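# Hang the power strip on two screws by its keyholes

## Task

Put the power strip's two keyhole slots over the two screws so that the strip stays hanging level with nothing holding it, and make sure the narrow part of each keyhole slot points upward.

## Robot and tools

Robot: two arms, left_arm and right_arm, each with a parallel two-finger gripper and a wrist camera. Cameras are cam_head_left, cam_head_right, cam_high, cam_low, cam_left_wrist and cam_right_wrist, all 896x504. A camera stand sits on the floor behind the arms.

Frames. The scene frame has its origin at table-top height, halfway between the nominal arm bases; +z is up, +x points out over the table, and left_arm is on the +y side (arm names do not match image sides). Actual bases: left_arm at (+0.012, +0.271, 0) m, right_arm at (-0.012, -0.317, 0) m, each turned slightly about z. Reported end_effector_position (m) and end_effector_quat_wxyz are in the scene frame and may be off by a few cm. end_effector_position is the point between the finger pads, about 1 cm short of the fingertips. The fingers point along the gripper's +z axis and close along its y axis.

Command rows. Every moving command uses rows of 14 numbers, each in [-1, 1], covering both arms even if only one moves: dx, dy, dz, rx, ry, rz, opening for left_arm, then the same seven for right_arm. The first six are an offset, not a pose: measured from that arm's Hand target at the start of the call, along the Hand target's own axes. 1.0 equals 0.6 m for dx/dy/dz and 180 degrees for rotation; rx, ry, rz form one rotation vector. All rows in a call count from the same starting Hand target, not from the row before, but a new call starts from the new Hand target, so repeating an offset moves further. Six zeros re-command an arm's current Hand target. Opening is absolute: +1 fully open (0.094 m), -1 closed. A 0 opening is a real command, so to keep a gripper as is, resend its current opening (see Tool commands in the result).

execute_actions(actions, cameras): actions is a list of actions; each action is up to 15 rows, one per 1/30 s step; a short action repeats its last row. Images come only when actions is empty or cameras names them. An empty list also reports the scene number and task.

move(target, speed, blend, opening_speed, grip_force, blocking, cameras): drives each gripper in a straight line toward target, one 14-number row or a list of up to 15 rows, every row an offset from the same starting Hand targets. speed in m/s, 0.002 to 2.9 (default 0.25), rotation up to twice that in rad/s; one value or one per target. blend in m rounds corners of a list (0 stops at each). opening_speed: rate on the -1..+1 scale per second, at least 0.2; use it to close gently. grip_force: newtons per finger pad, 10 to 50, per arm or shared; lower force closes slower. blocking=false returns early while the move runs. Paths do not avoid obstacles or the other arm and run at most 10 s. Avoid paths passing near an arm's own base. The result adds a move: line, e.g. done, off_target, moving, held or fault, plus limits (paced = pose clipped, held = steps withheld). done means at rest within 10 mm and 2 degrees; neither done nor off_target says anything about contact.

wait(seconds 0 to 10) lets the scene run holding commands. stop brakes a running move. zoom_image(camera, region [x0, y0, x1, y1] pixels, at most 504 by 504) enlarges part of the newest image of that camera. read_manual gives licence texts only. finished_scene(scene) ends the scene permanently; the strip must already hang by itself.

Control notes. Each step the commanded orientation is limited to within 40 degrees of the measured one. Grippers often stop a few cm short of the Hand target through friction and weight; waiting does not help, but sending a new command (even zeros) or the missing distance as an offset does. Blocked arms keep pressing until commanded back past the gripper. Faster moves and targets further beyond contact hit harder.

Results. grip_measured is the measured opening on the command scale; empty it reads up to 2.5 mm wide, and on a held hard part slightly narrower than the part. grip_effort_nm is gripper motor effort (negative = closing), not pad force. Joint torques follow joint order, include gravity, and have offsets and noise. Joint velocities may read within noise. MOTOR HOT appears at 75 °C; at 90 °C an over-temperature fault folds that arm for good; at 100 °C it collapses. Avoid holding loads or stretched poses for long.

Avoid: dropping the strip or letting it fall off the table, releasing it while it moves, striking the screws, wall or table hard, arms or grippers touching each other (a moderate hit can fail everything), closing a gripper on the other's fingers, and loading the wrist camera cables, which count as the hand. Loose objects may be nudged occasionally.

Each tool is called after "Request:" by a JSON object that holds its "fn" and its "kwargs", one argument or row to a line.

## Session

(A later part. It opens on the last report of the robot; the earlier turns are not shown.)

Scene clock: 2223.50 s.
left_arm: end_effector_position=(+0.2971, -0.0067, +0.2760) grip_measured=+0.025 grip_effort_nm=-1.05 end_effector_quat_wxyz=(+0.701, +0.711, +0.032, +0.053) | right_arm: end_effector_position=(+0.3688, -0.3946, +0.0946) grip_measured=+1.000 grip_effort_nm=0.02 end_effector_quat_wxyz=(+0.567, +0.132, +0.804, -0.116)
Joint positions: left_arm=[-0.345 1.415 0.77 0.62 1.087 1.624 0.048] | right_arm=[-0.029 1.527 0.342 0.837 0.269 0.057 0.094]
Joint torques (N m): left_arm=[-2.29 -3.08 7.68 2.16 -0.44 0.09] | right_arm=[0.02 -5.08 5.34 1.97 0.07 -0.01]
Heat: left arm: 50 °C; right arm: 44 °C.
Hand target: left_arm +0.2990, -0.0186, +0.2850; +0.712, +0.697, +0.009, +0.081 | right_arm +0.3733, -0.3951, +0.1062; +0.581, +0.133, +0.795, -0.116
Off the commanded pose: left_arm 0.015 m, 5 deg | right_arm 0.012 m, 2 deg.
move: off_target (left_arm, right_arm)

Request:
{"fn": "move", "kwargs": {
  "target": [0.0,-0.02,0.0,0,0,0,-0.4,0,0,0,0,0,0,1],
  "speed": 0.03
}}

Request:
{"fn": "move", "kwargs": {
  "target": [0.0,-0.02,0.0,0,0,0,-0.4,0,0,0,0,0,0,1],
  "speed": 0.03
}}

Scene clock: 2228.57 s.
left_arm: end_effector_position=(+0.2976, -0.0092, +0.2729) grip_measured=+0.025 grip_effort_nm=-1.05 end_effector_quat_wxyz=(+0.708, +0.703, +0.020, +0.063) | right_arm: end_effector_position=(+0.3688, -0.3946, +0.0946) grip_measured=+1.000 grip_effort_nm=0.02 end_effector_quat_wxyz=(+0.567, +0.132, +0.804, -0.116)
Joint positions: left_arm=[-0.351 1.443 0.748 0.715 1.085 1.613 0.048] | right_arm=[-0.029 1.527 0.342 0.837 0.269 0.057 0.094]
Joint torques (N m): left_arm=[-1.89 -2.89 6.97 1.79 -0.46 0.21] | right_arm=[0.05 -5.08 5.45 1.96 0.09 -0.01]
Heat: left arm: 48 °C; right arm: 44 °C.
Hand target: left_arm +0.3002, -0.0188, +0.2731; +0.713, +0.697, +0.009, +0.081 | right_arm +0.3733, -0.3951, +0.1062; +0.581, +0.133, +0.795, -0.116
Off the commanded pose: left_arm 0.010 m, 3 deg | right_arm 0.012 m, 2 deg.
move: off_target (left_arm, right_arm)

Scene clock: 2229.73 s.
left_arm: end_effector_position=(+0.2977, -0.0087, +0.2716) grip_measured=+0.025 grip_effort_nm=-1.05 end_effector_quat_wxyz=(+0.716, +0.695, +0.013, +0.067) | right_arm: end_effector_position=(+0.3688, -0.3946, +0.0946) grip_measured=+1.000 grip_effort_nm=0.02 end_effector_quat_wxyz=(+0.567, +0.132, +0.804, -0.116)
Joint positions: left_arm=[-0.348 1.466 0.727 0.812 1.092 1.582 0.048] | right_arm=[-0.029 1.527 0.342 0.837 0.269 0.057 0.094]
Joint torques (N m): left_arm=[-1.94 -2.41 6.17 1.41 -0.55 0.54] | right_arm=[-0.16 -5.11 5.46 1.98 0.1 0.02]
Heat: left arm: 48 °C; right arm: 44 °C.
Hand target: left_arm +0.3015, -0.0189, +0.2611; +0.712, +0.697, +0.009, +0.081 | right_arm +0.3733, -0.3951, +0.1062; +0.581, +0.133, +0.795, -0.116
Off the commanded pose: left_arm 0.015 m, 2 deg | right_arm 0.012 m, 2 deg.
move: off_target (left_arm, right_arm)

Request:
{"fn": "move", "kwargs": {
  "target": [0.0,0.01,0.0,0.012,0.003,-0.018,-0.4,0,0,0,0,0,0,1],
  "speed": 0.03
}}

Scene clock: 2238.67 s.
left_arm: end_effector_position=(+0.2975, -0.0085, +0.2711) grip_measured=+0.025 grip_effort_nm=-1.05 end_effector_quat_wxyz=(+0.714, +0.697, +0.019, +0.065) | right_arm: end_effector_position=(+0.3688, -0.3946, +0.0946) grip_measured=+1.000 grip_effort_nm=0.02 end_effector_quat_wxyz=(+0.567, +0.132, +0.804, -0.116)
Joint positions: left_arm=[-0.35 1.457 0.727 0.787 1.085 1.585 0.048] | right_arm=[-0.029 1.527 0.342 0.837 0.269 0.057 0.094]
Joint torques (N m): left_arm=[-2.19 -4.7 8.64 0.29 -0.63 0.44] | right_arm=[-0.01 -5.08 5.37 1.98 0.07 0.01]
Heat: left arm: 46 °C; right arm: 44 °C.
Hand target: left_arm +0.3009, -0.0188, +0.2671; +0.701, +0.709, +0.034, +0.064 | right_arm +0.3733, -0.3951, +0.1062; +0.581, +0.133, +0.795, -0.116
Off the commanded pose: left_arm 0.012 m, 3 deg | right_arm 0.012 m, 2 deg.
move: off_target (left_arm, right_arm)

Request:
{"fn": "wait", "kwargs": {
  "seconds": 0.1,
  "cameras": ["cam_head_left","cam_low"]
}}

Request:
{"fn": "zoom_image", "kwargs": {
  "camera": "cam_head_left",
  "region": [370, 120, 490, 240]
}}

Request:
{"fn": "zoom_image", "kwargs": {
  "camera": "cam_low",
  "region": [435, 155, 500, 220]
}}

Scene clock: 2242.83 s.
left_arm: end_effector_position=(+0.2975, -0.0085, +0.2711) grip_measured=+0.025 grip_effort_nm=-1.05 end_effector_quat_wxyz=(+0.714, +0.697, +0.019, +0.065) | right_arm: end_effector_position=(+0.3688, -0.3946, +0.0946) grip_measured=+1.000 grip_effort_nm=0.02 end_effector_quat_wxyz=(+0.567, +0.132, +0.804, -0.116)
Joint positions: left_arm=[-0.35 1.457 0.727 0.787 1.085 1.585 0.048] | right_arm=[-0.029 1.527 0.342 0.837 0.269 0.057 0.094]
Joint torques (N m): left_arm=[-2.21 -4.7 8.64 0.31 -0.62 0.47] | right_arm=[-0.06 -5.11 5.44 1.94 0.08 0]
Heat: left arm: 46 °C; right arm: 44 °C.
Hand target: left_arm +0.3009, -0.0188, +0.2671; +0.701, +0.709, +0.034, +0.064 | right_arm +0.3733, -0.3951, +0.1062; +0.581, +0.133, +0.795, -0.116
Tool commands: left_gripper/opening=-0.4 right_gripper/opening=+1.0
Off the commanded pose: left_arm 0.012 m, 3 deg | right_arm 0.012 m, 2 deg.
wait: 0.10 s; at rest from the start
Images, in order (width x height): cam_head_left 896x504, cam_low 896x504.

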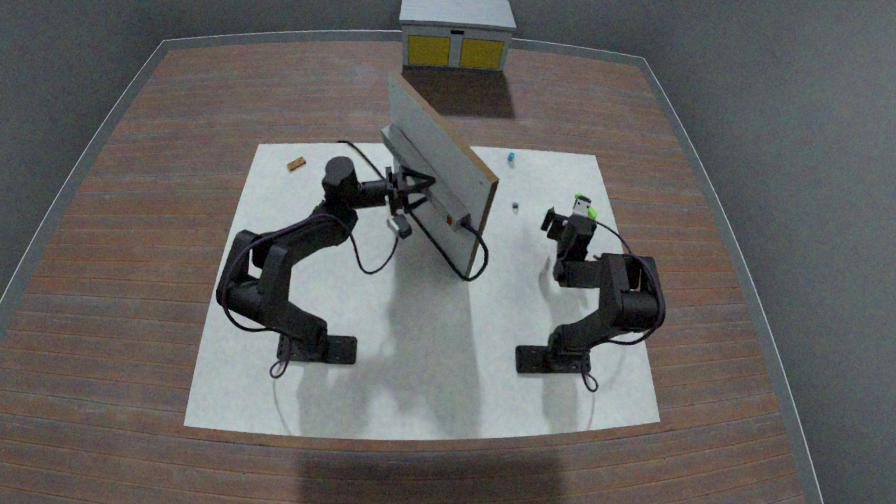

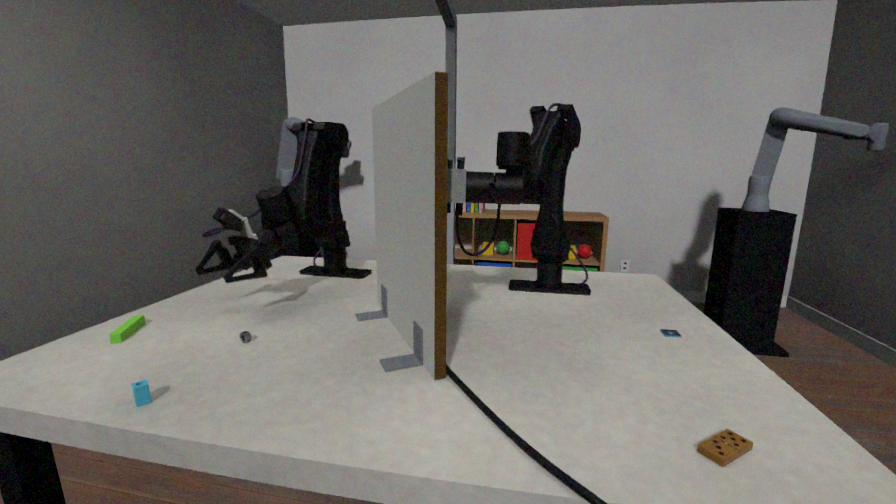

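Scaled by 4.200.

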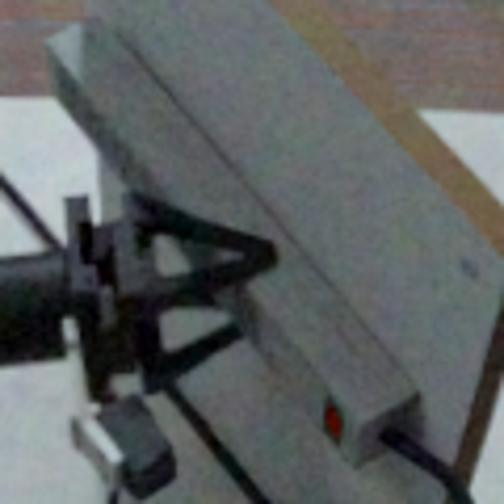

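Scaled by 7.754.

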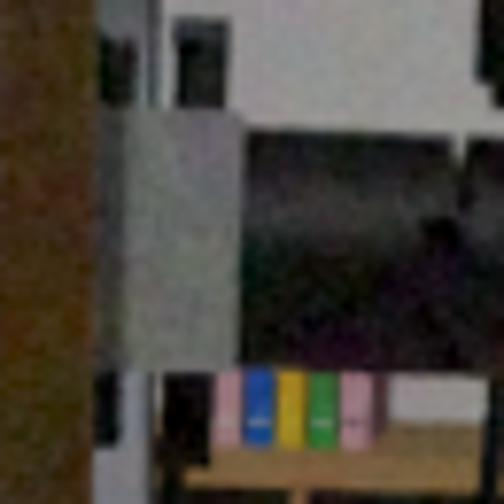

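Request:
{"fn": "move", "kwargs": {
  "target": [0.0,0.0,0.006,0.0,-0.006,-0.02,-0.4,0,0,0,0,0,0,1],
  "speed": 0.03
}}

Scene clock: 2349.10 s.
left_arm: end_effector_position=(+0.2976, -0.0086, +0.2712) grip_measured=+0.025 grip_effort_nm=-1.05 end_effector_quat_wxyz=(+0.714, +0.697, +0.023, +0.061) | right_arm: end_effector_position=(+0.3688, -0.3946, +0.0946) grip_measured=+1.000 grip_effort_nm=0.02 end_effector_quat_wxyz=(+0.567, +0.132, +0.804, -0.116)
Joint positions: left_arm=[-0.35 1.457 0.728 0.784 1.085 1.574 0.048] | right_arm=[-0.029 1.527 0.342 0.837 0.269 0.057 0.094]
Joint torques (N m): left_arm=[-2.61 -3.38 9.65 0.38 -0.49 -0.2] | right_arm=[-0.06 -5.11 5.48 1.98 0.11 0]
Heat: left arm: 45 °C; right arm: 44 °C.
Hand target: left_arm +0.3014, -0.0224, +0.2670; +0.703, +0.709, +0.049, +0.035 | right_arm +0.3733, -0.3951, +0.1062; +0.581, +0.133, +0.795, -0.116
Off the commanded pose: left_arm 0.015 m, 5 deg | right_arm 0.012 m, 2 deg.
move: off_target (left_arm, right_arm)

Request:
{"fn": "move", "kwargs": {
  "target": [0.0,0.0,0.0,0.0,0,-0.02,-0.4,0,0,0,0,0,0,1],
  "speed": 0.03
}}

Request:
{"fn": "move", "kwargs": {
  "target": [0.0,0.0,0.0,0.0,0,-0.02,-0.4,0,0,0,0,0,0,1],
  "speed": 0.03
}}

Scene clock: 2355.70 s.
left_arm: end_effector_position=(+0.2983, -0.0097, +0.2710) grip_measured=+0.025 grip_effort_nm=-1.05 end_effector_quat_wxyz=(+0.714, +0.698, +0.038, +0.046) | right_arm: end_effector_position=(+0.3688, -0.3946, +0.0946) grip_measured=+1.000 grip_effort_nm=0.02 end_effector_quat_wxyz=(+0.567, +0.132, +0.804, -0.116)
Joint positions: left_arm=[-0.353 1.458 0.733 0.775 1.081 1.537 0.048] | right_arm=[-0.029 1.527 0.342 0.837 0.269 0.057 0.094]
Joint torques (N m): left_arm=[-2.37 -3.52 9.4 0.49 -0.44 -0.5] | right_arm=[-0.02 -5.08 5.39 1.98 0.1 0.01]
Heat: left arm: 46 °C; right arm: 44 °C.
Hand target: left_arm +0.3014, -0.0224, +0.2670; +0.704, +0.707, +0.071, +0.013 | right_arm +0.3733, -0.3951, +0.1062; +0.581, +0.133, +0.795, -0.116
Off the commanded pose: left_arm 0.014 m, 6 deg | right_arm 0.012 m, 2 deg.
move: off_target (left_arm, right_arm)

Scene clock: 2357.33 s.
left_arm: end_effector_position=(+0.2983, -0.0097, +0.2710) grip_measured=+0.025 grip_effort_nm=-1.05 end_effector_quat_wxyz=(+0.714, +0.698, +0.041, +0.043) | right_arm: end_effector_position=(+0.3688, -0.3946, +0.0946) grip_measured=+1.000 grip_effort_nm=0.02 end_effector_quat_wxyz=(+0.567, +0.132, +0.804, -0.116)
Joint positions: left_arm=[-0.353 1.458 0.733 0.775 1.081 1.529 0.048] | right_arm=[-0.029 1.527 0.342 0.837 0.269 0.057 0.094]
Joint torques (N m): left_arm=[-2.33 -3.58 9.37 0.47 -0.48 -1.12] | right_arm=[-0.1 -5.08 5.39 1.96 0.11 -0.01]
Heat: left arm: 46 °C; right arm: 44 °C.
Hand target: left_arm +0.3014, -0.0224, +0.2670; +0.704, +0.704, +0.094, -0.009 | right_arm +0.3733, -0.3951, +0.1062; +0.581, +0.133, +0.795, -0.116
Off the commanded pose: left_arm 0.014 m, 9 deg | right_arm 0.012 m, 2 deg.
move: off_target (left_arm, right_arm)

Request:
{"fn": "move", "kwargs": {
  "target": [0.0,0.0,0.025,0.0,0,0.01,-0.4,0,0,0,0,0,0,1],
  "speed": 0.03,
  "cameras": ["cam_head_left","cam_low"]
}}

Request:
{"fn": "zoom_image", "kwargs": {
  "camera": "cam_head_left",
  "region": [370, 120, 490, 240]
}}

Request:
{"fn": "zoom_image", "kwargs": {
  "camera": "cam_low",
  "region": [435, 155, 500, 220]
}}

Scene clock: 2363.27 s.
left_arm: end_effector_position=(+0.2995, -0.0120, +0.2704) grip_measured=+0.025 grip_effort_nm=-1.05 end_effector_quat_wxyz=(+0.714, +0.698, +0.045, +0.040) | right_arm: end_effector_position=(+0.3688, -0.3946, +0.0946) grip_measured=+1.000 grip_effort_nm=0.02 end_effector_quat_wxyz=(+0.567, +0.132, +0.804, -0.116)
Joint positions: left_arm=[-0.359 1.466 0.739 0.773 1.074 1.521 0.048] | right_arm=[-0.029 1.527 0.342 0.837 0.269 0.057 0.094]
Joint torques (N m): left_arm=[-4.86 -2.36 10.67 0.52 -0.82 -0.65] | right_arm=[-0.02 -4.98 5.38 1.99 0.1 0]
Heat: left arm: 46 °C; right arm: 44 °C.
Hand target: left_arm +0.3031, -0.0373, +0.2669; +0.704, +0.705, +0.082, +0.002 | right_arm +0.3733, -0.3951, +0.1062; +0.581, +0.133, +0.795, -0.116
Off the commanded pose: left_arm 0.026 m, 6 deg | right_arm 0.012 m, 2 deg.
move: off_target (left_arm, right_arm)
Images, in order (width x height): cam_head_left 896x504, cam_low 896x504.

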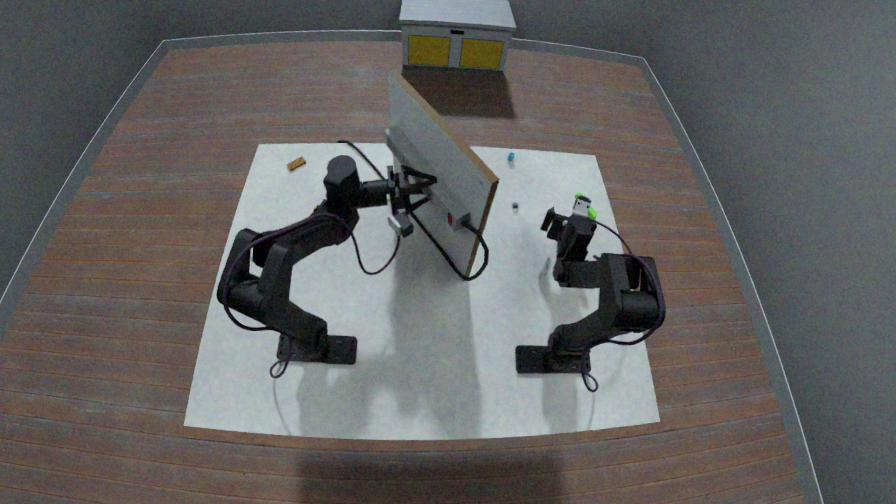

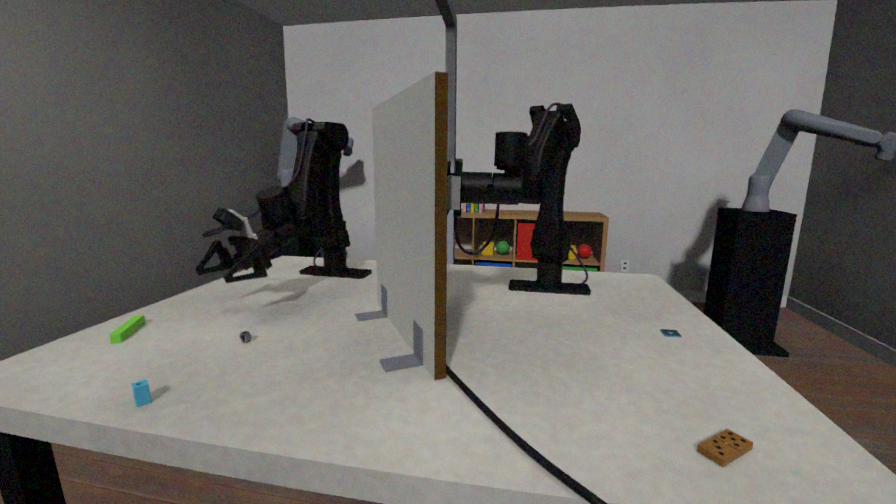

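Scaled by 4.200.

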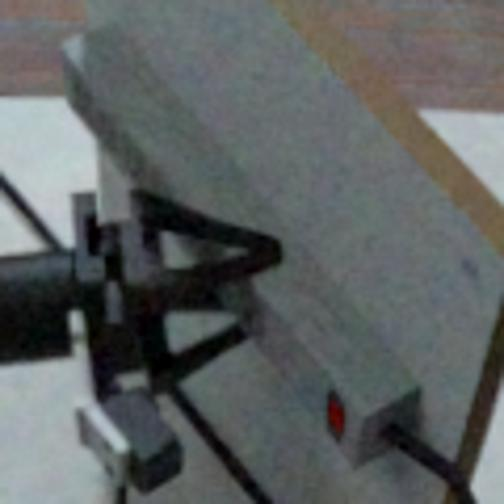

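Scaled by 7.754.

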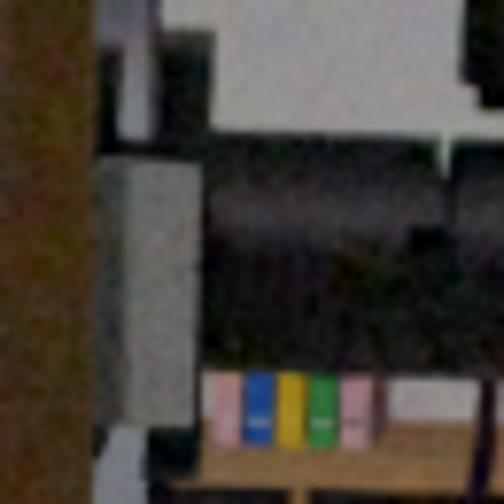

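Request:
{"fn": "move", "kwargs": {
  "target": [-0.003,-0.034,-0.015,0.0,0,0.006,-0.4,0,0,0,0,0,0,1],
  "speed": 0.03
}}

Scene clock: 2371.67 s.
left_arm: end_effector_position=(+0.2991, -0.0119, +0.2696) grip_measured=+0.025 grip_effort_nm=-1.05 end_effector_quat_wxyz=(+0.716, +0.696, +0.042, +0.042) | right_arm: end_effector_position=(+0.3688, -0.3946, +0.0946) grip_measured=+1.000 grip_effort_nm=0.02 end_effector_quat_wxyz=(+0.567, +0.132, +0.804, -0.116)
Joint positions: left_arm=[-0.359 1.47 0.731 0.797 1.074 1.518 0.048] | right_arm=[-0.029 1.527 0.342 0.837 0.269 0.057 0.094]
Joint torques (N m): left_arm=[-3.51 -2.39 5.46 0.91 -0.63 -0.24] | right_arm=[-0.05 -4.94 5.37 1.97 0.09 0.03]
Heat: left arm: 46 °C; right arm: 44 °C.
Hand target: left_arm +0.2980, -0.0287, +0.2469; +0.704, +0.706, +0.076, +0.008 | right_arm +0.3733, -0.3951, +0.1062; +0.581, +0.133, +0.795, -0.116
Off the commanded pose: left_arm 0.028 m, 6 deg | right_arm 0.012 m, 2 deg.
move: off_target (left_arm, right_arm)

Request:
{"fn": "move", "kwargs": {
  "target": [-0.002,-0.034,-0.012,0.0,0,0.0,-0.4,0,0,0,0,0,0,1],
  "speed": 0.03
}}

Request:
{"fn": "move", "kwargs": {
  "target": [0,-0.025,0,0.0,0,0.0,-0.4,0,0,0,0,0,0,1],
  "speed": 0.03
}}

Scene clock: 2376.57 s.
left_arm: end_effector_position=(+0.2993, -0.0109, +0.2565) grip_measured=+0.025 grip_effort_nm=-1.05 end_effector_quat_wxyz=(+0.720, +0.691, +0.042, +0.054) | right_arm: end_effector_position=(+0.3688, -0.3946, +0.0946) grip_measured=+1.000 grip_effort_nm=0.02 end_effector_quat_wxyz=(+0.567, +0.132, +0.804, -0.116)
Joint positions: left_arm=[-0.36 1.503 0.679 0.908 1.056 1.511 0.048] | right_arm=[-0.029 1.527 0.342 0.837 0.269 0.057 0.094]
Joint torques (N m): left_arm=[-2.14 -2.74 3.9 0.8 -0.27 -0.21] | right_arm=[-0.09 -5.07 5.49 1.97 0.11 0.02]
Heat: left arm: 46 °C; right arm: 44 °C.
Hand target: left_arm +0.2940, -0.0217, +0.2268; +0.704, +0.706, +0.076, +0.008 | right_arm +0.3733, -0.3951, +0.1062; +0.581, +0.133, +0.795, -0.116
Off the commanded pose: left_arm 0.032 m, 7 deg | right_arm 0.012 m, 2 deg.
move: off_target (left_arm, right_arm)

Scene clock: 2377.63 s.
left_arm: end_effector_position=(+0.2988, -0.0116, +0.2560) grip_measured=+0.025 grip_effort_nm=-1.05 end_effector_quat_wxyz=(+0.728, +0.682, +0.038, +0.062) | right_arm: end_effector_position=(+0.3688, -0.3946, +0.0946) grip_measured=+1.000 grip_effort_nm=0.02 end_effector_quat_wxyz=(+0.567, +0.132, +0.804, -0.116)
Joint positions: left_arm=[-0.366 1.524 0.656 1.003 1.041 1.483 0.048] | right_arm=[-0.029 1.527 0.342 0.837 0.269 0.057 0.094]
Joint torques (N m): left_arm=[-1.96 -1.92 2.62 0.56 -0.11 0.14] | right_arm=[-0.14 -5.04 5.27 2 0.09 -0.01]
Heat: left arm: 45 °C; right arm: 44 °C.
Hand target: left_arm +0.2926, -0.0218, +0.2119; +0.704, +0.706, +0.076, +0.008 | right_arm +0.3733, -0.3951, +0.1062; +0.581, +0.133, +0.795, -0.116
Off the commanded pose: left_arm 0.046 m, 8 deg | right_arm 0.012 m, 2 deg.
move: off_target (left_arm, right_arm)

Request:
{"fn": "move", "kwargs": {
  "target": [0,0.058,0,0.0,0,0.0,-0.4,0,0,0,0,0,0,1],
  "speed": 0.04,
  "cameras": ["cam_head_left","cam_low","cam_head_right"]
}}

Request:
{"fn": "zoom_image", "kwargs": {
  "camera": "cam_head_left",
  "region": [370, 120, 490, 240]
}}

Request:
{"fn": "zoom_image", "kwargs": {
  "camera": "cam_low",
  "region": [435, 155, 500, 220]
}}

Request:
{"fn": "zoom_image", "kwargs": {
  "camera": "cam_head_right",
  "region": [370, 120, 490, 240]
}}

Scene clock: 2385.20 s.
left_arm: end_effector_position=(+0.2992, -0.0118, +0.2568) grip_measured=+0.025 grip_effort_nm=-1.05 end_effector_quat_wxyz=(+0.723, +0.687, +0.046, +0.055) | right_arm: end_effector_position=(+0.3688, -0.3946, +0.0946) grip_measured=+1.000 grip_effort_nm=0.02 end_effector_quat_wxyz=(+0.567, +0.132, +0.804, -0.116)
Joint positions: left_arm=[-0.366 1.506 0.67 0.936 1.041 1.493 0.048] | right_arm=[-0.029 1.527 0.342 0.837 0.269 0.057 0.094]
Joint torques (N m): left_arm=[-1.65 -5.03 7.98 0.07 -0.06 -0.3] | right_arm=[-0.05 -5.18 5.45 1.96 0.1 0]
Heat: left arm: 45 °C; right arm: 44 °C.
Hand target: left_arm +0.2959, -0.0217, +0.2465; +0.704, +0.706, +0.076, +0.008 | right_arm +0.3733, -0.3951, +0.1062; +0.581, +0.133, +0.795, -0.116
Off the commanded pose: left_arm 0.015 m, 7 deg | right_arm 0.012 m, 2 deg.
move: off_target (left_arm, right_arm)
Images, in order (width x height): cam_head_left 896x504, cam_head_right 896x504, cam_low 896x504.

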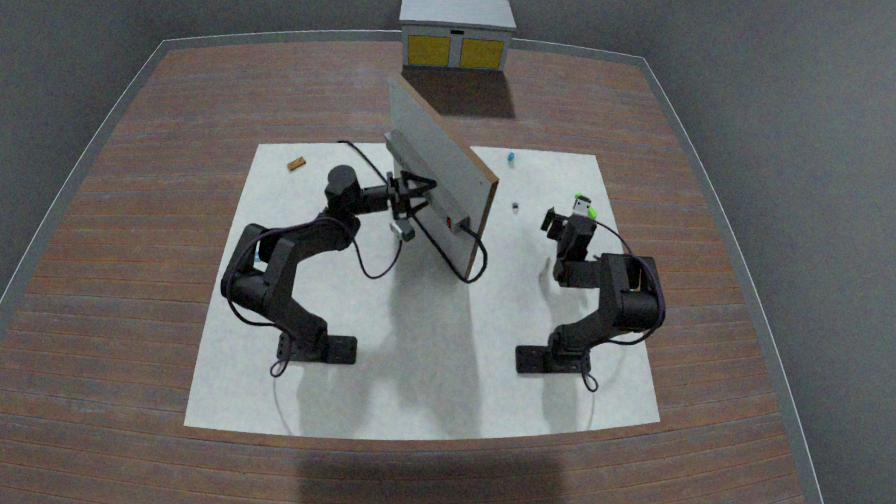

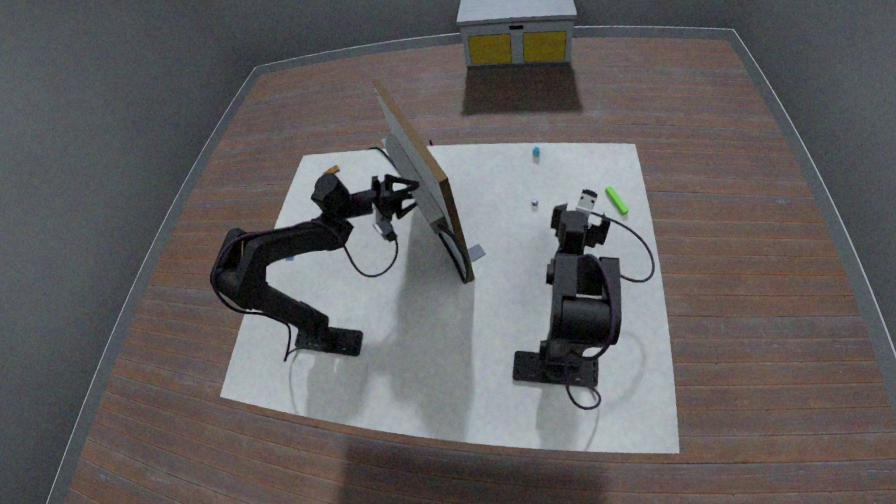

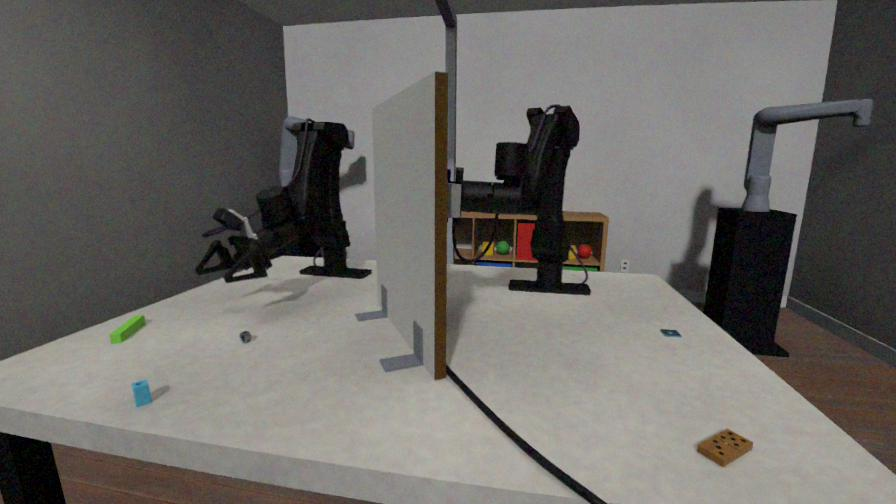

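Scaled by 4.200.

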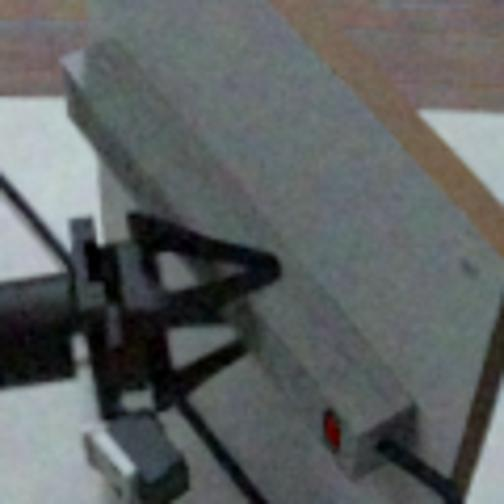

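Scaled by 7.754.

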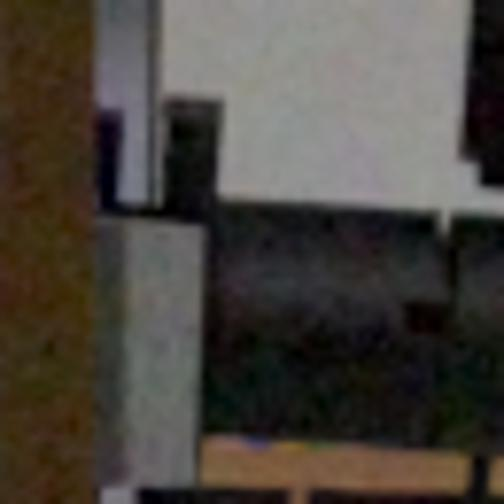

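Scaled by 4.200.

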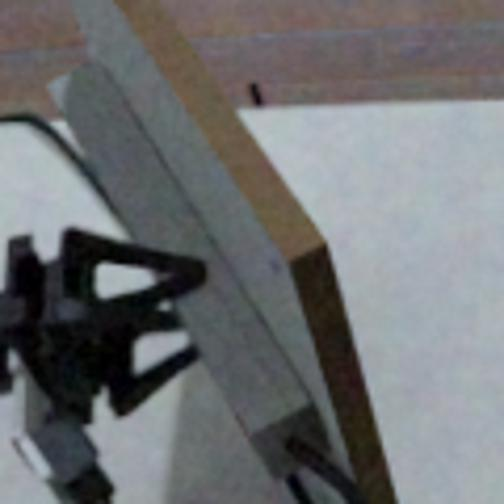

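Request:
{"fn": "move", "kwargs": {
  "target": [-0.022,0.01,-0.05,0.0,0,0.0,-0.4,0,0,0,0,0,0,1],
  "speed": 0.04
}}

Scene clock: 2390.27 s.
left_arm: end_effector_position=(+0.2970, -0.0100, +0.2585) grip_measured=+0.025 grip_effort_nm=-1.05 end_effector_quat_wxyz=(+0.714, +0.695, +0.063, +0.055) | right_arm: end_effector_position=(+0.3688, -0.3946, +0.0946) grip_measured=+1.000 grip_effort_nm=0.02 end_effector_quat_wxyz=(+0.567, +0.132, +0.804, -0.116)
Joint positions: left_arm=[-0.371 1.452 0.67 0.829 1.014 1.517 0.048] | right_arm=[-0.029 1.527 0.342 0.837 0.269 0.057 0.094]
Joint torques (N m): left_arm=[2.92 -9.37 3.62 0.59 1.04 -0.57] | right_arm=[-0.14 -5.08 5.48 2.01 0.1 -0.01]
Heat: left arm: 45 °C; right arm: 44 °C.
Hand target: left_arm +0.2799, +0.0065, +0.2540; +0.704, +0.706, +0.076, +0.008 | right_arm +0.3733, -0.3951, +0.1062; +0.581, +0.133, +0.795, -0.116
Off the commanded pose: left_arm 0.024 m, 6 deg | right_arm 0.012 m, 2 deg.
move: off_target (left_arm, right_arm)

Request:
{"fn": "wait", "kwargs": {
  "seconds": 0.1,
  "cameras": ["cam_head_left","cam_low","cam_head_right"]
}}

Request:
{"fn": "zoom_image", "kwargs": {
  "camera": "cam_head_left",
  "region": [370, 120, 490, 240]
}}

Request:
{"fn": "zoom_image", "kwargs": {
  "camera": "cam_low",
  "region": [435, 155, 500, 220]
}}

Request:
{"fn": "zoom_image", "kwargs": {
  "camera": "cam_head_right",
  "region": [370, 120, 490, 240]
}}

Scene clock: 2396.00 s.
left_arm: end_effector_position=(+0.2970, -0.0100, +0.2585) grip_measured=+0.025 grip_effort_nm=-1.05 end_effector_quat_wxyz=(+0.714, +0.695, +0.063, +0.055) | right_arm: end_effector_position=(+0.3688, -0.3946, +0.0946) grip_measured=+1.000 grip_effort_nm=0.02 end_effector_quat_wxyz=(+0.567, +0.132, +0.804, -0.116)
Joint positions: left_arm=[-0.371 1.452 0.67 0.829 1.014 1.517 0.048] | right_arm=[-0.029 1.527 0.342 0.837 0.269 0.057 0.094]
Joint torques (N m): left_arm=[2.86 -9.4 3.59 0.61 1.01 -0.57] | right_arm=[-0.01 -5.12 5.26 1.96 0.1 -0.01]
Heat: left arm: 44 °C; right arm: 44 °C.
Hand target: left_arm +0.2799, +0.0065, +0.2540; +0.704, +0.706, +0.076, +0.008 | right_arm +0.3733, -0.3951, +0.1062; +0.581, +0.133, +0.795, -0.116
Tool commands: left_gripper/opening=-0.4 right_gripper/opening=+1.0
Off the commanded pose: left_arm 0.024 m, 6 deg | right_arm 0.012 m, 2 deg.
wait: 0.10 s; at rest from the start
Images, in order (width x height): cam_head_left 896x504, cam_head_right 896x504, cam_low 896x504.

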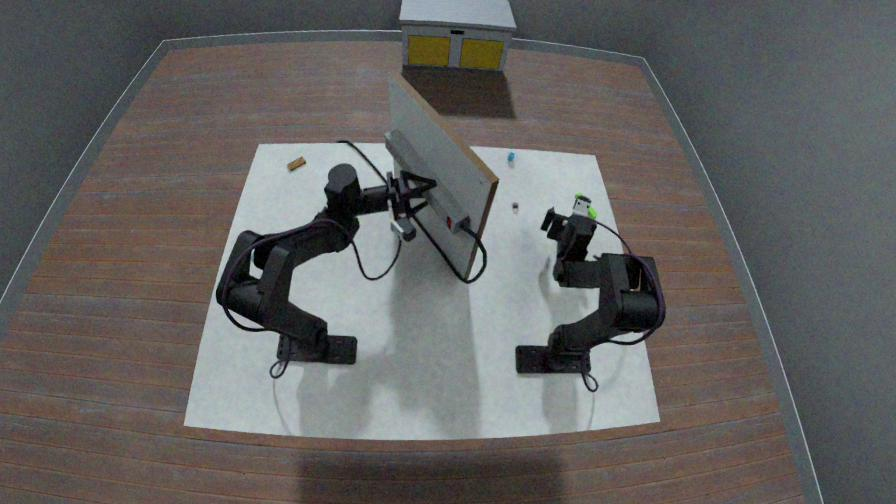

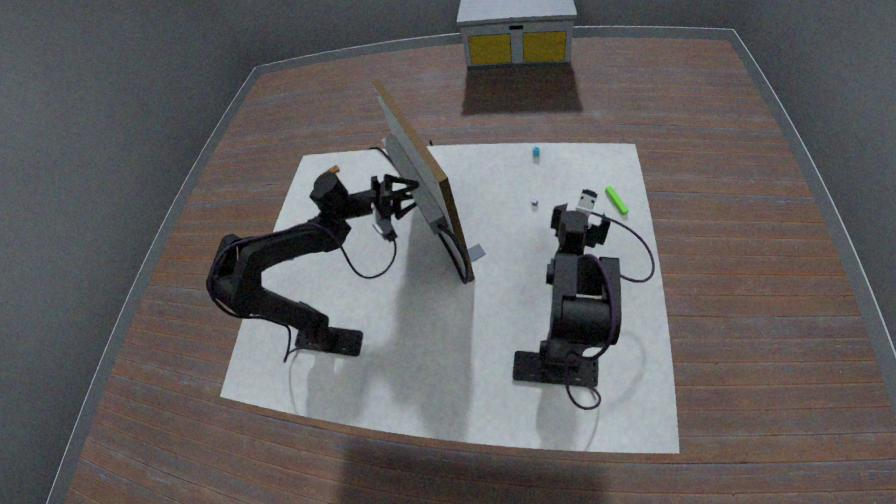

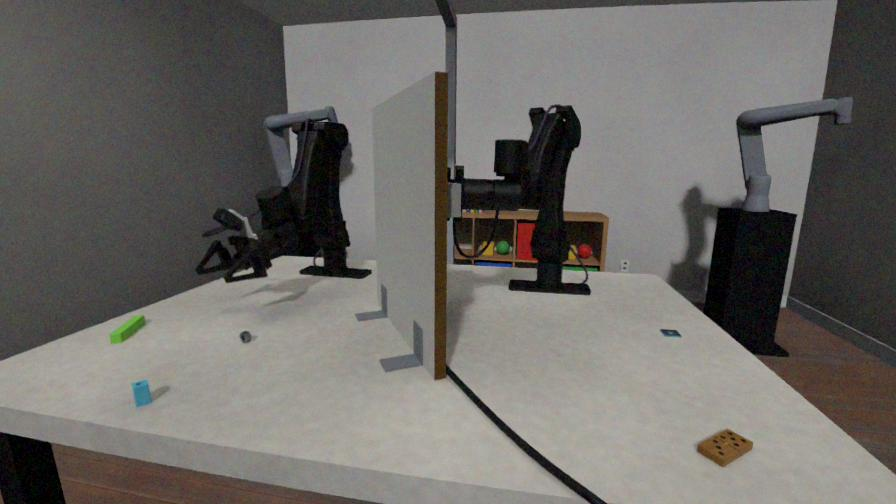

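Scaled by 4.200.

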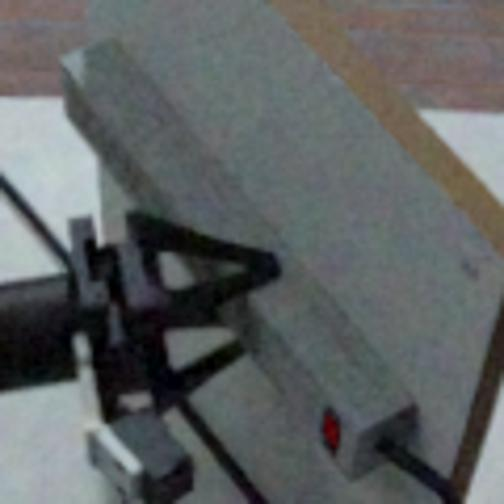

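Scaled by 7.754.

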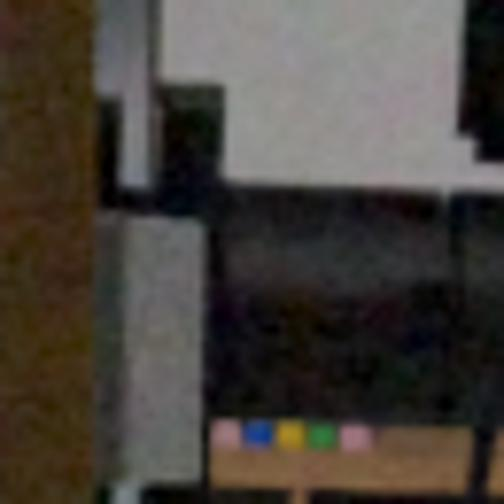

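Scaled by 4.200.

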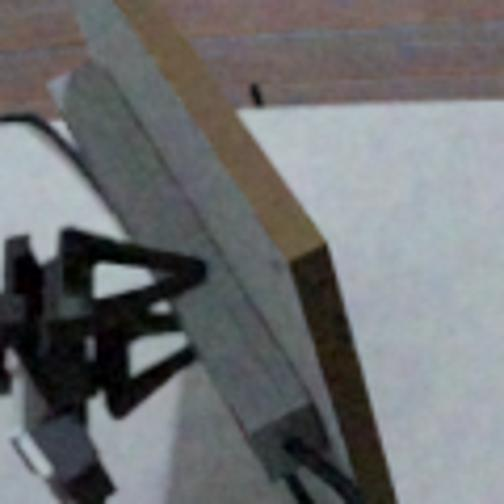

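Request:
{"fn": "move", "kwargs": {
  "target": [0.014,-0.0117,0.0273,0.0,0,0.0,-0.4,0,0,0,0,0,0,1],
  "speed": 0.04
}}

Request:
{"fn": "move", "kwargs": {
  "target": [0,0,0,0.0,0,0.0,0.6,0,0,0,0,0,0,1],
  "opening_speed": 0.4,
  "cameras": ["cam_head_left","cam_low","cam_head_right"]
}}

Request:
{"fn": "zoom_image", "kwargs": {
  "camera": "cam_head_left",
  "region": [370, 120, 490, 240]
}}

Request:
{"fn": "zoom_image", "kwargs": {
  "camera": "cam_low",
  "region": [435, 155, 500, 220]
}}

Scene clock: 2402.27 s.
left_arm: end_effector_position=(+0.2970, -0.0109, +0.2580) grip_measured=+0.025 grip_effort_nm=-1.05 end_effector_quat_wxyz=(+0.713, +0.696, +0.063, +0.056) | right_arm: end_effector_position=(+0.3688, -0.3946, +0.0946) grip_measured=+1.000 grip_effort_nm=0.02 end_effector_quat_wxyz=(+0.567, +0.132, +0.804, -0.116)
Joint positions: left_arm=[-0.374 1.454 0.67 0.829 1.01 1.52 0.048] | right_arm=[-0.029 1.527 0.342 0.837 0.269 0.057 0.094]
Joint torques (N m): left_arm=[0.57 -4.46 6.05 0.8 0.68 -0.43] | right_arm=[-0.02 -5.12 5.45 1.96 0.08 -0.01]
Heat: left arm: 44 °C; right arm: 44 °C.
Hand target: left_arm +0.2894, -0.0087, +0.2461; +0.704, +0.706, +0.076, +0.008 | right_arm +0.3733, -0.3951, +0.1062; +0.581, +0.133, +0.795, -0.116
Off the commanded pose: left_arm 0.014 m, 6 deg | right_arm 0.012 m, 2 deg.
move: off_target (left_arm, right_arm)

Scene clock: 2405.27 s.
left_arm: end_effector_position=(+0.2919, -0.0093, +0.2581) grip_measured=+0.598 grip_effort_nm=0.06 end_effector_quat_wxyz=(+0.714, +0.697, +0.056, +0.040) | right_arm: end_effector_position=(+0.3688, -0.3946, +0.0946) grip_measured=+1.000 grip_effort_nm=0.02 end_effector_quat_wxyz=(+0.567, +0.132, +0.804, -0.116)
Joint positions: left_arm=[-0.365 1.452 0.67 0.828 1.052 1.506 0.075] | right_arm=[-0.029 1.527 0.342 0.837 0.269 0.057 0.094]
Joint torques (N m): left_arm=[0.55 -4.4 5.87 0.77 0.21 -0.23] | right_arm=[-0.06 -5.15 5.37 1.95 0.08 -0.02]
Heat: left arm: 44 °C; right arm: 44 °C.
Hand target: left_arm +0.2894, -0.0087, +0.2461; +0.704, +0.706, +0.076, +0.008 | right_arm +0.3733, -0.3951, +0.1062; +0.581, +0.133, +0.795, -0.116
Off the commanded pose: left_arm 0.012 m, 5 deg | right_arm 0.012 m, 2 deg.
move: off_target (left_arm, right_arm)
Images, in order (width x height): cam_head_left 896x504, cam_head_right 896x504, cam_low 896x504.

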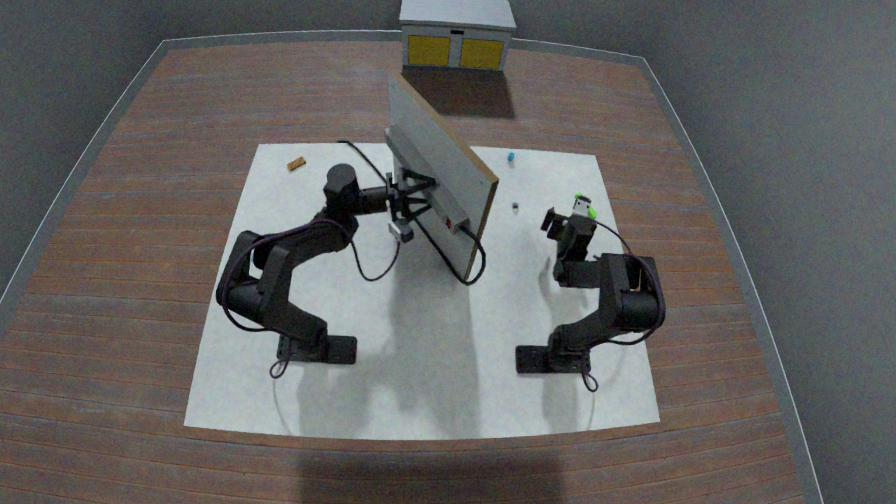

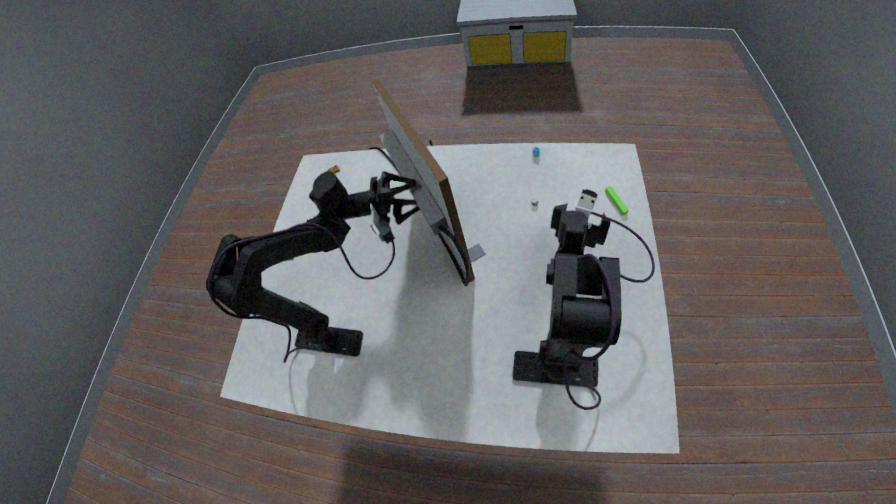

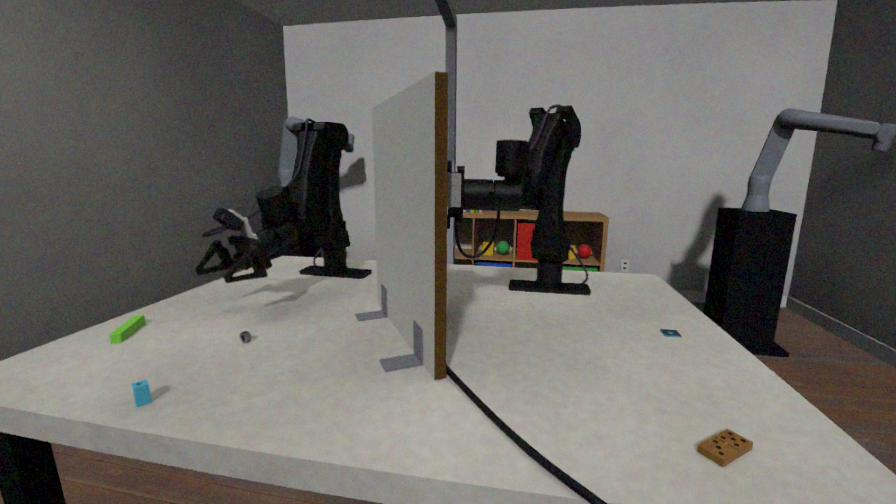

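Scaled by 4.200.

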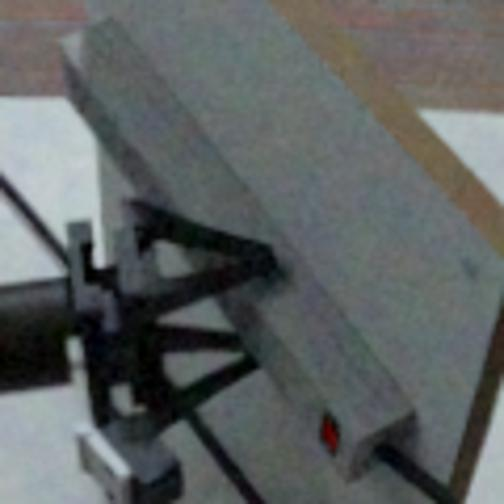

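Scaled by 7.754.

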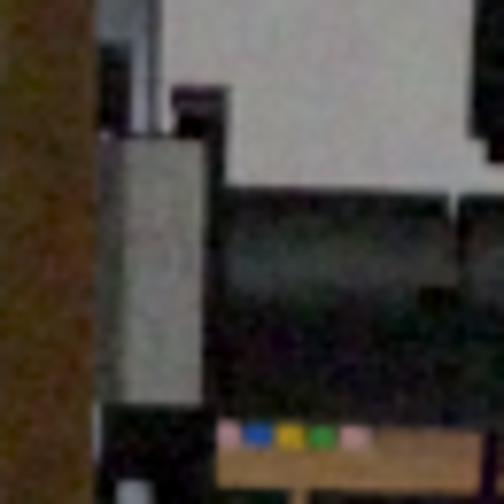

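Request:
{"fn": "wait", "kwargs": {
  "seconds": 0.5,
  "cameras": ["cam_head_left","cam_low","cam_head_right","cam_left_wrist"]
}}

Request:
{"fn": "zoom_image", "kwargs": {
  "camera": "cam_low",
  "region": [435, 155, 500, 220]
}}

Request:
{"fn": "zoom_image", "kwargs": {
  "camera": "cam_head_left",
  "region": [370, 120, 490, 240]
}}

Request:
{"fn": "zoom_image", "kwargs": {
  "camera": "cam_head_right",
  "region": [370, 120, 490, 300]
}}

Scene clock: 2442.73 s.
left_arm: end_effector_position=(+0.2919, -0.0093, +0.2581) grip_measured=+0.598 grip_effort_nm=0.06 end_effector_quat_wxyz=(+0.714, +0.697, +0.056, +0.040) | right_arm: end_effector_position=(+0.3688, -0.3946, +0.0946) grip_measured=+1.000 grip_effort_nm=0.02 end_effector_quat_wxyz=(+0.567, +0.132, +0.804, -0.116)
Joint positions: left_arm=[-0.365 1.452 0.67 0.828 1.052 1.506 0.075] | right_arm=[-0.029 1.527 0.342 0.837 0.269 0.057 0.094]
Joint torques (N m): left_arm=[0.55 -4.44 5.86 0.78 0.2 -0.22] | right_arm=[0.01 -5.12 5.37 1.95 0.08 0]
Heat: left arm: 43 °C; right arm: 44 °C.
Hand target: left_arm +0.2894, -0.0087, +0.2461; +0.704, +0.706, +0.076, +0.008 | right_arm +0.3733, -0.3951, +0.1062; +0.581, +0.133, +0.795, -0.116
Tool commands: left_gripper/opening=+0.6 right_gripper/opening=+1.0
Off the commanded pose: left_arm 0.012 m, 5 deg | right_arm 0.012 m, 2 deg.
wait: 0.50 s; at rest from the start
Images, in order (width x height): cam_head_left 896x504, cam_head_right 896x504, cam_low 896x504, cam_left_wrist 896x504.

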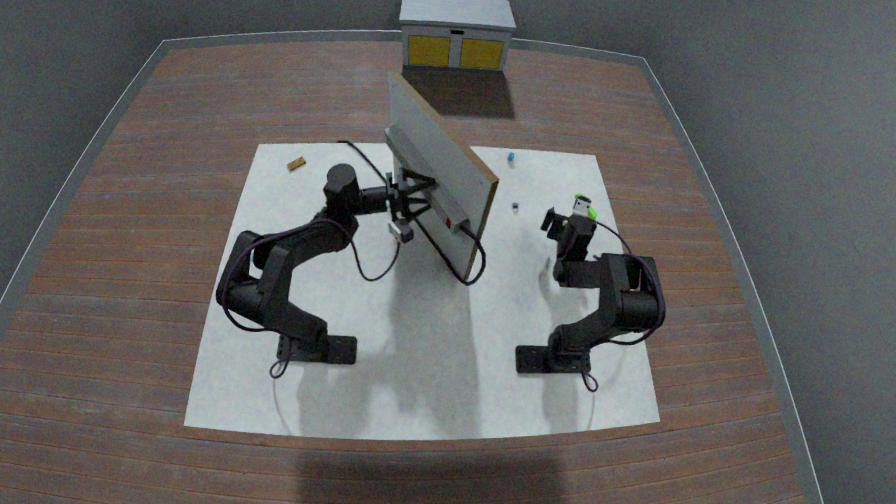

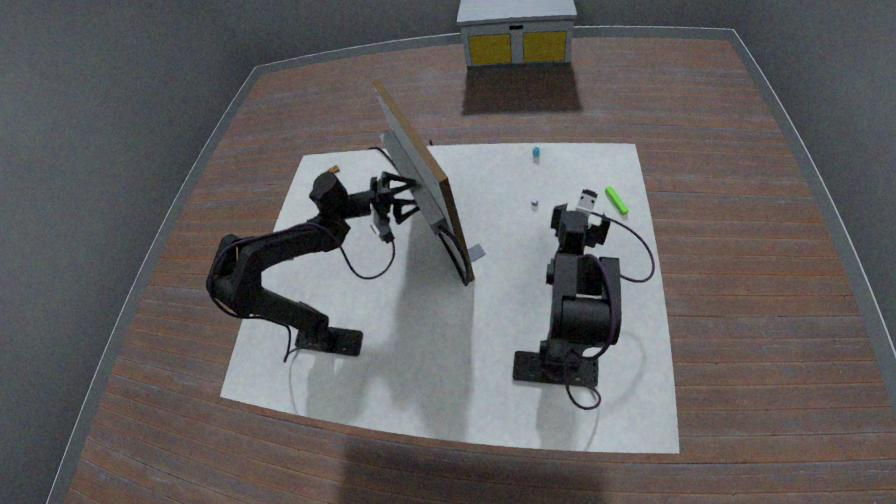

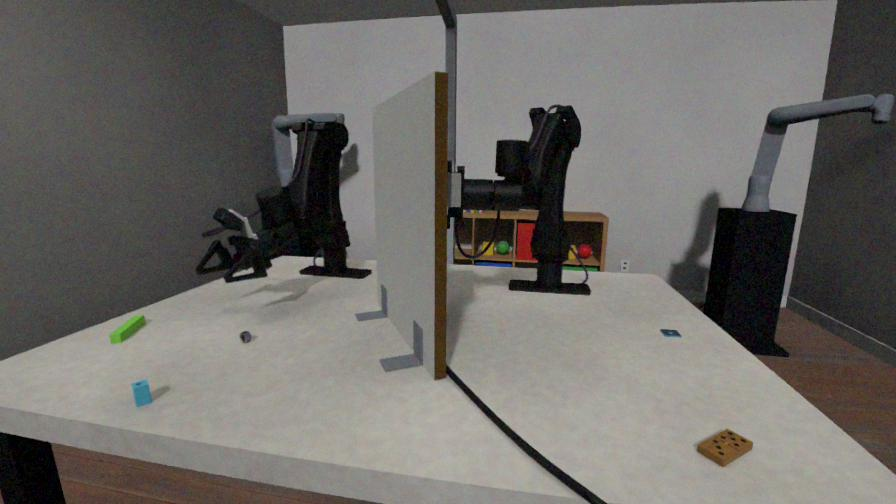

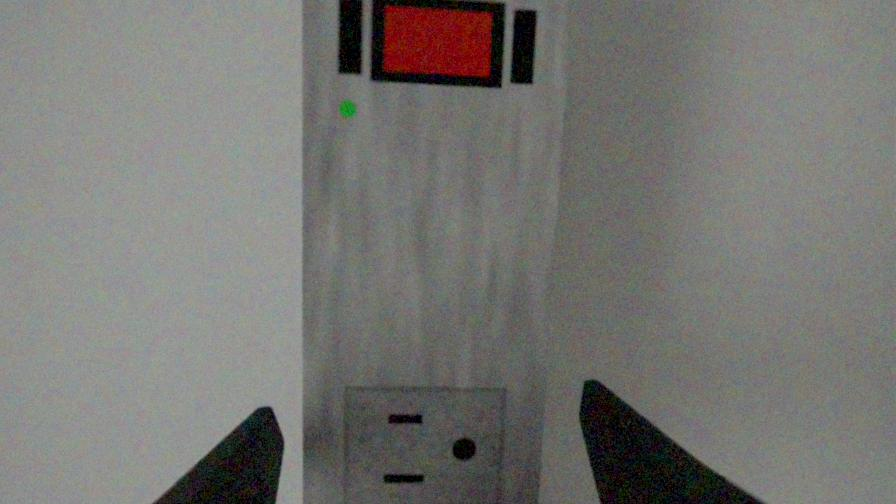

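Scaled by 7.754.

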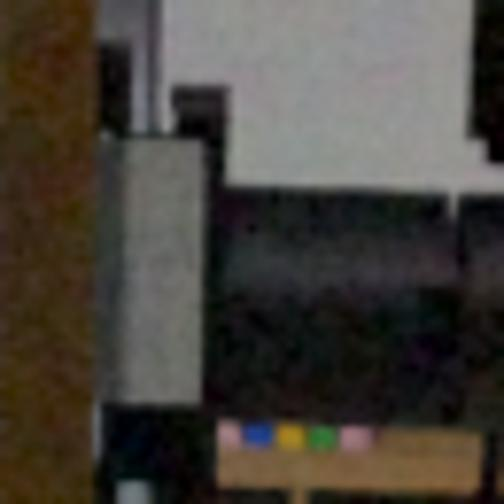

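Scaled by 4.200.

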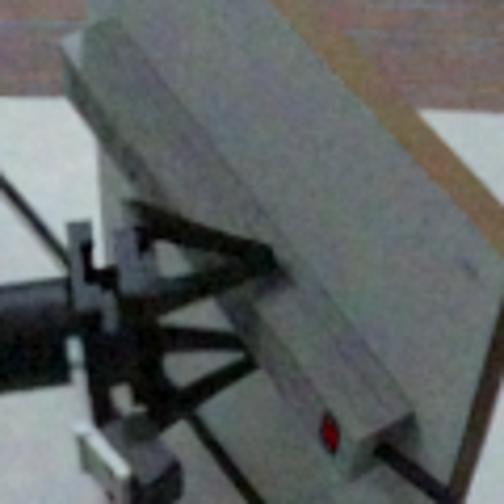

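Scaled by 2.800.

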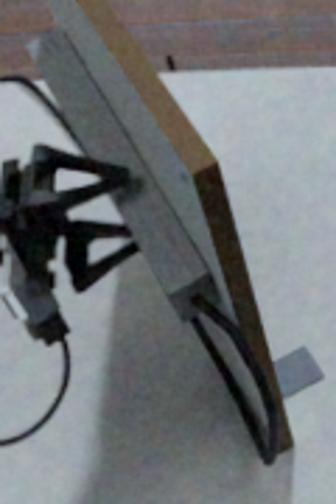

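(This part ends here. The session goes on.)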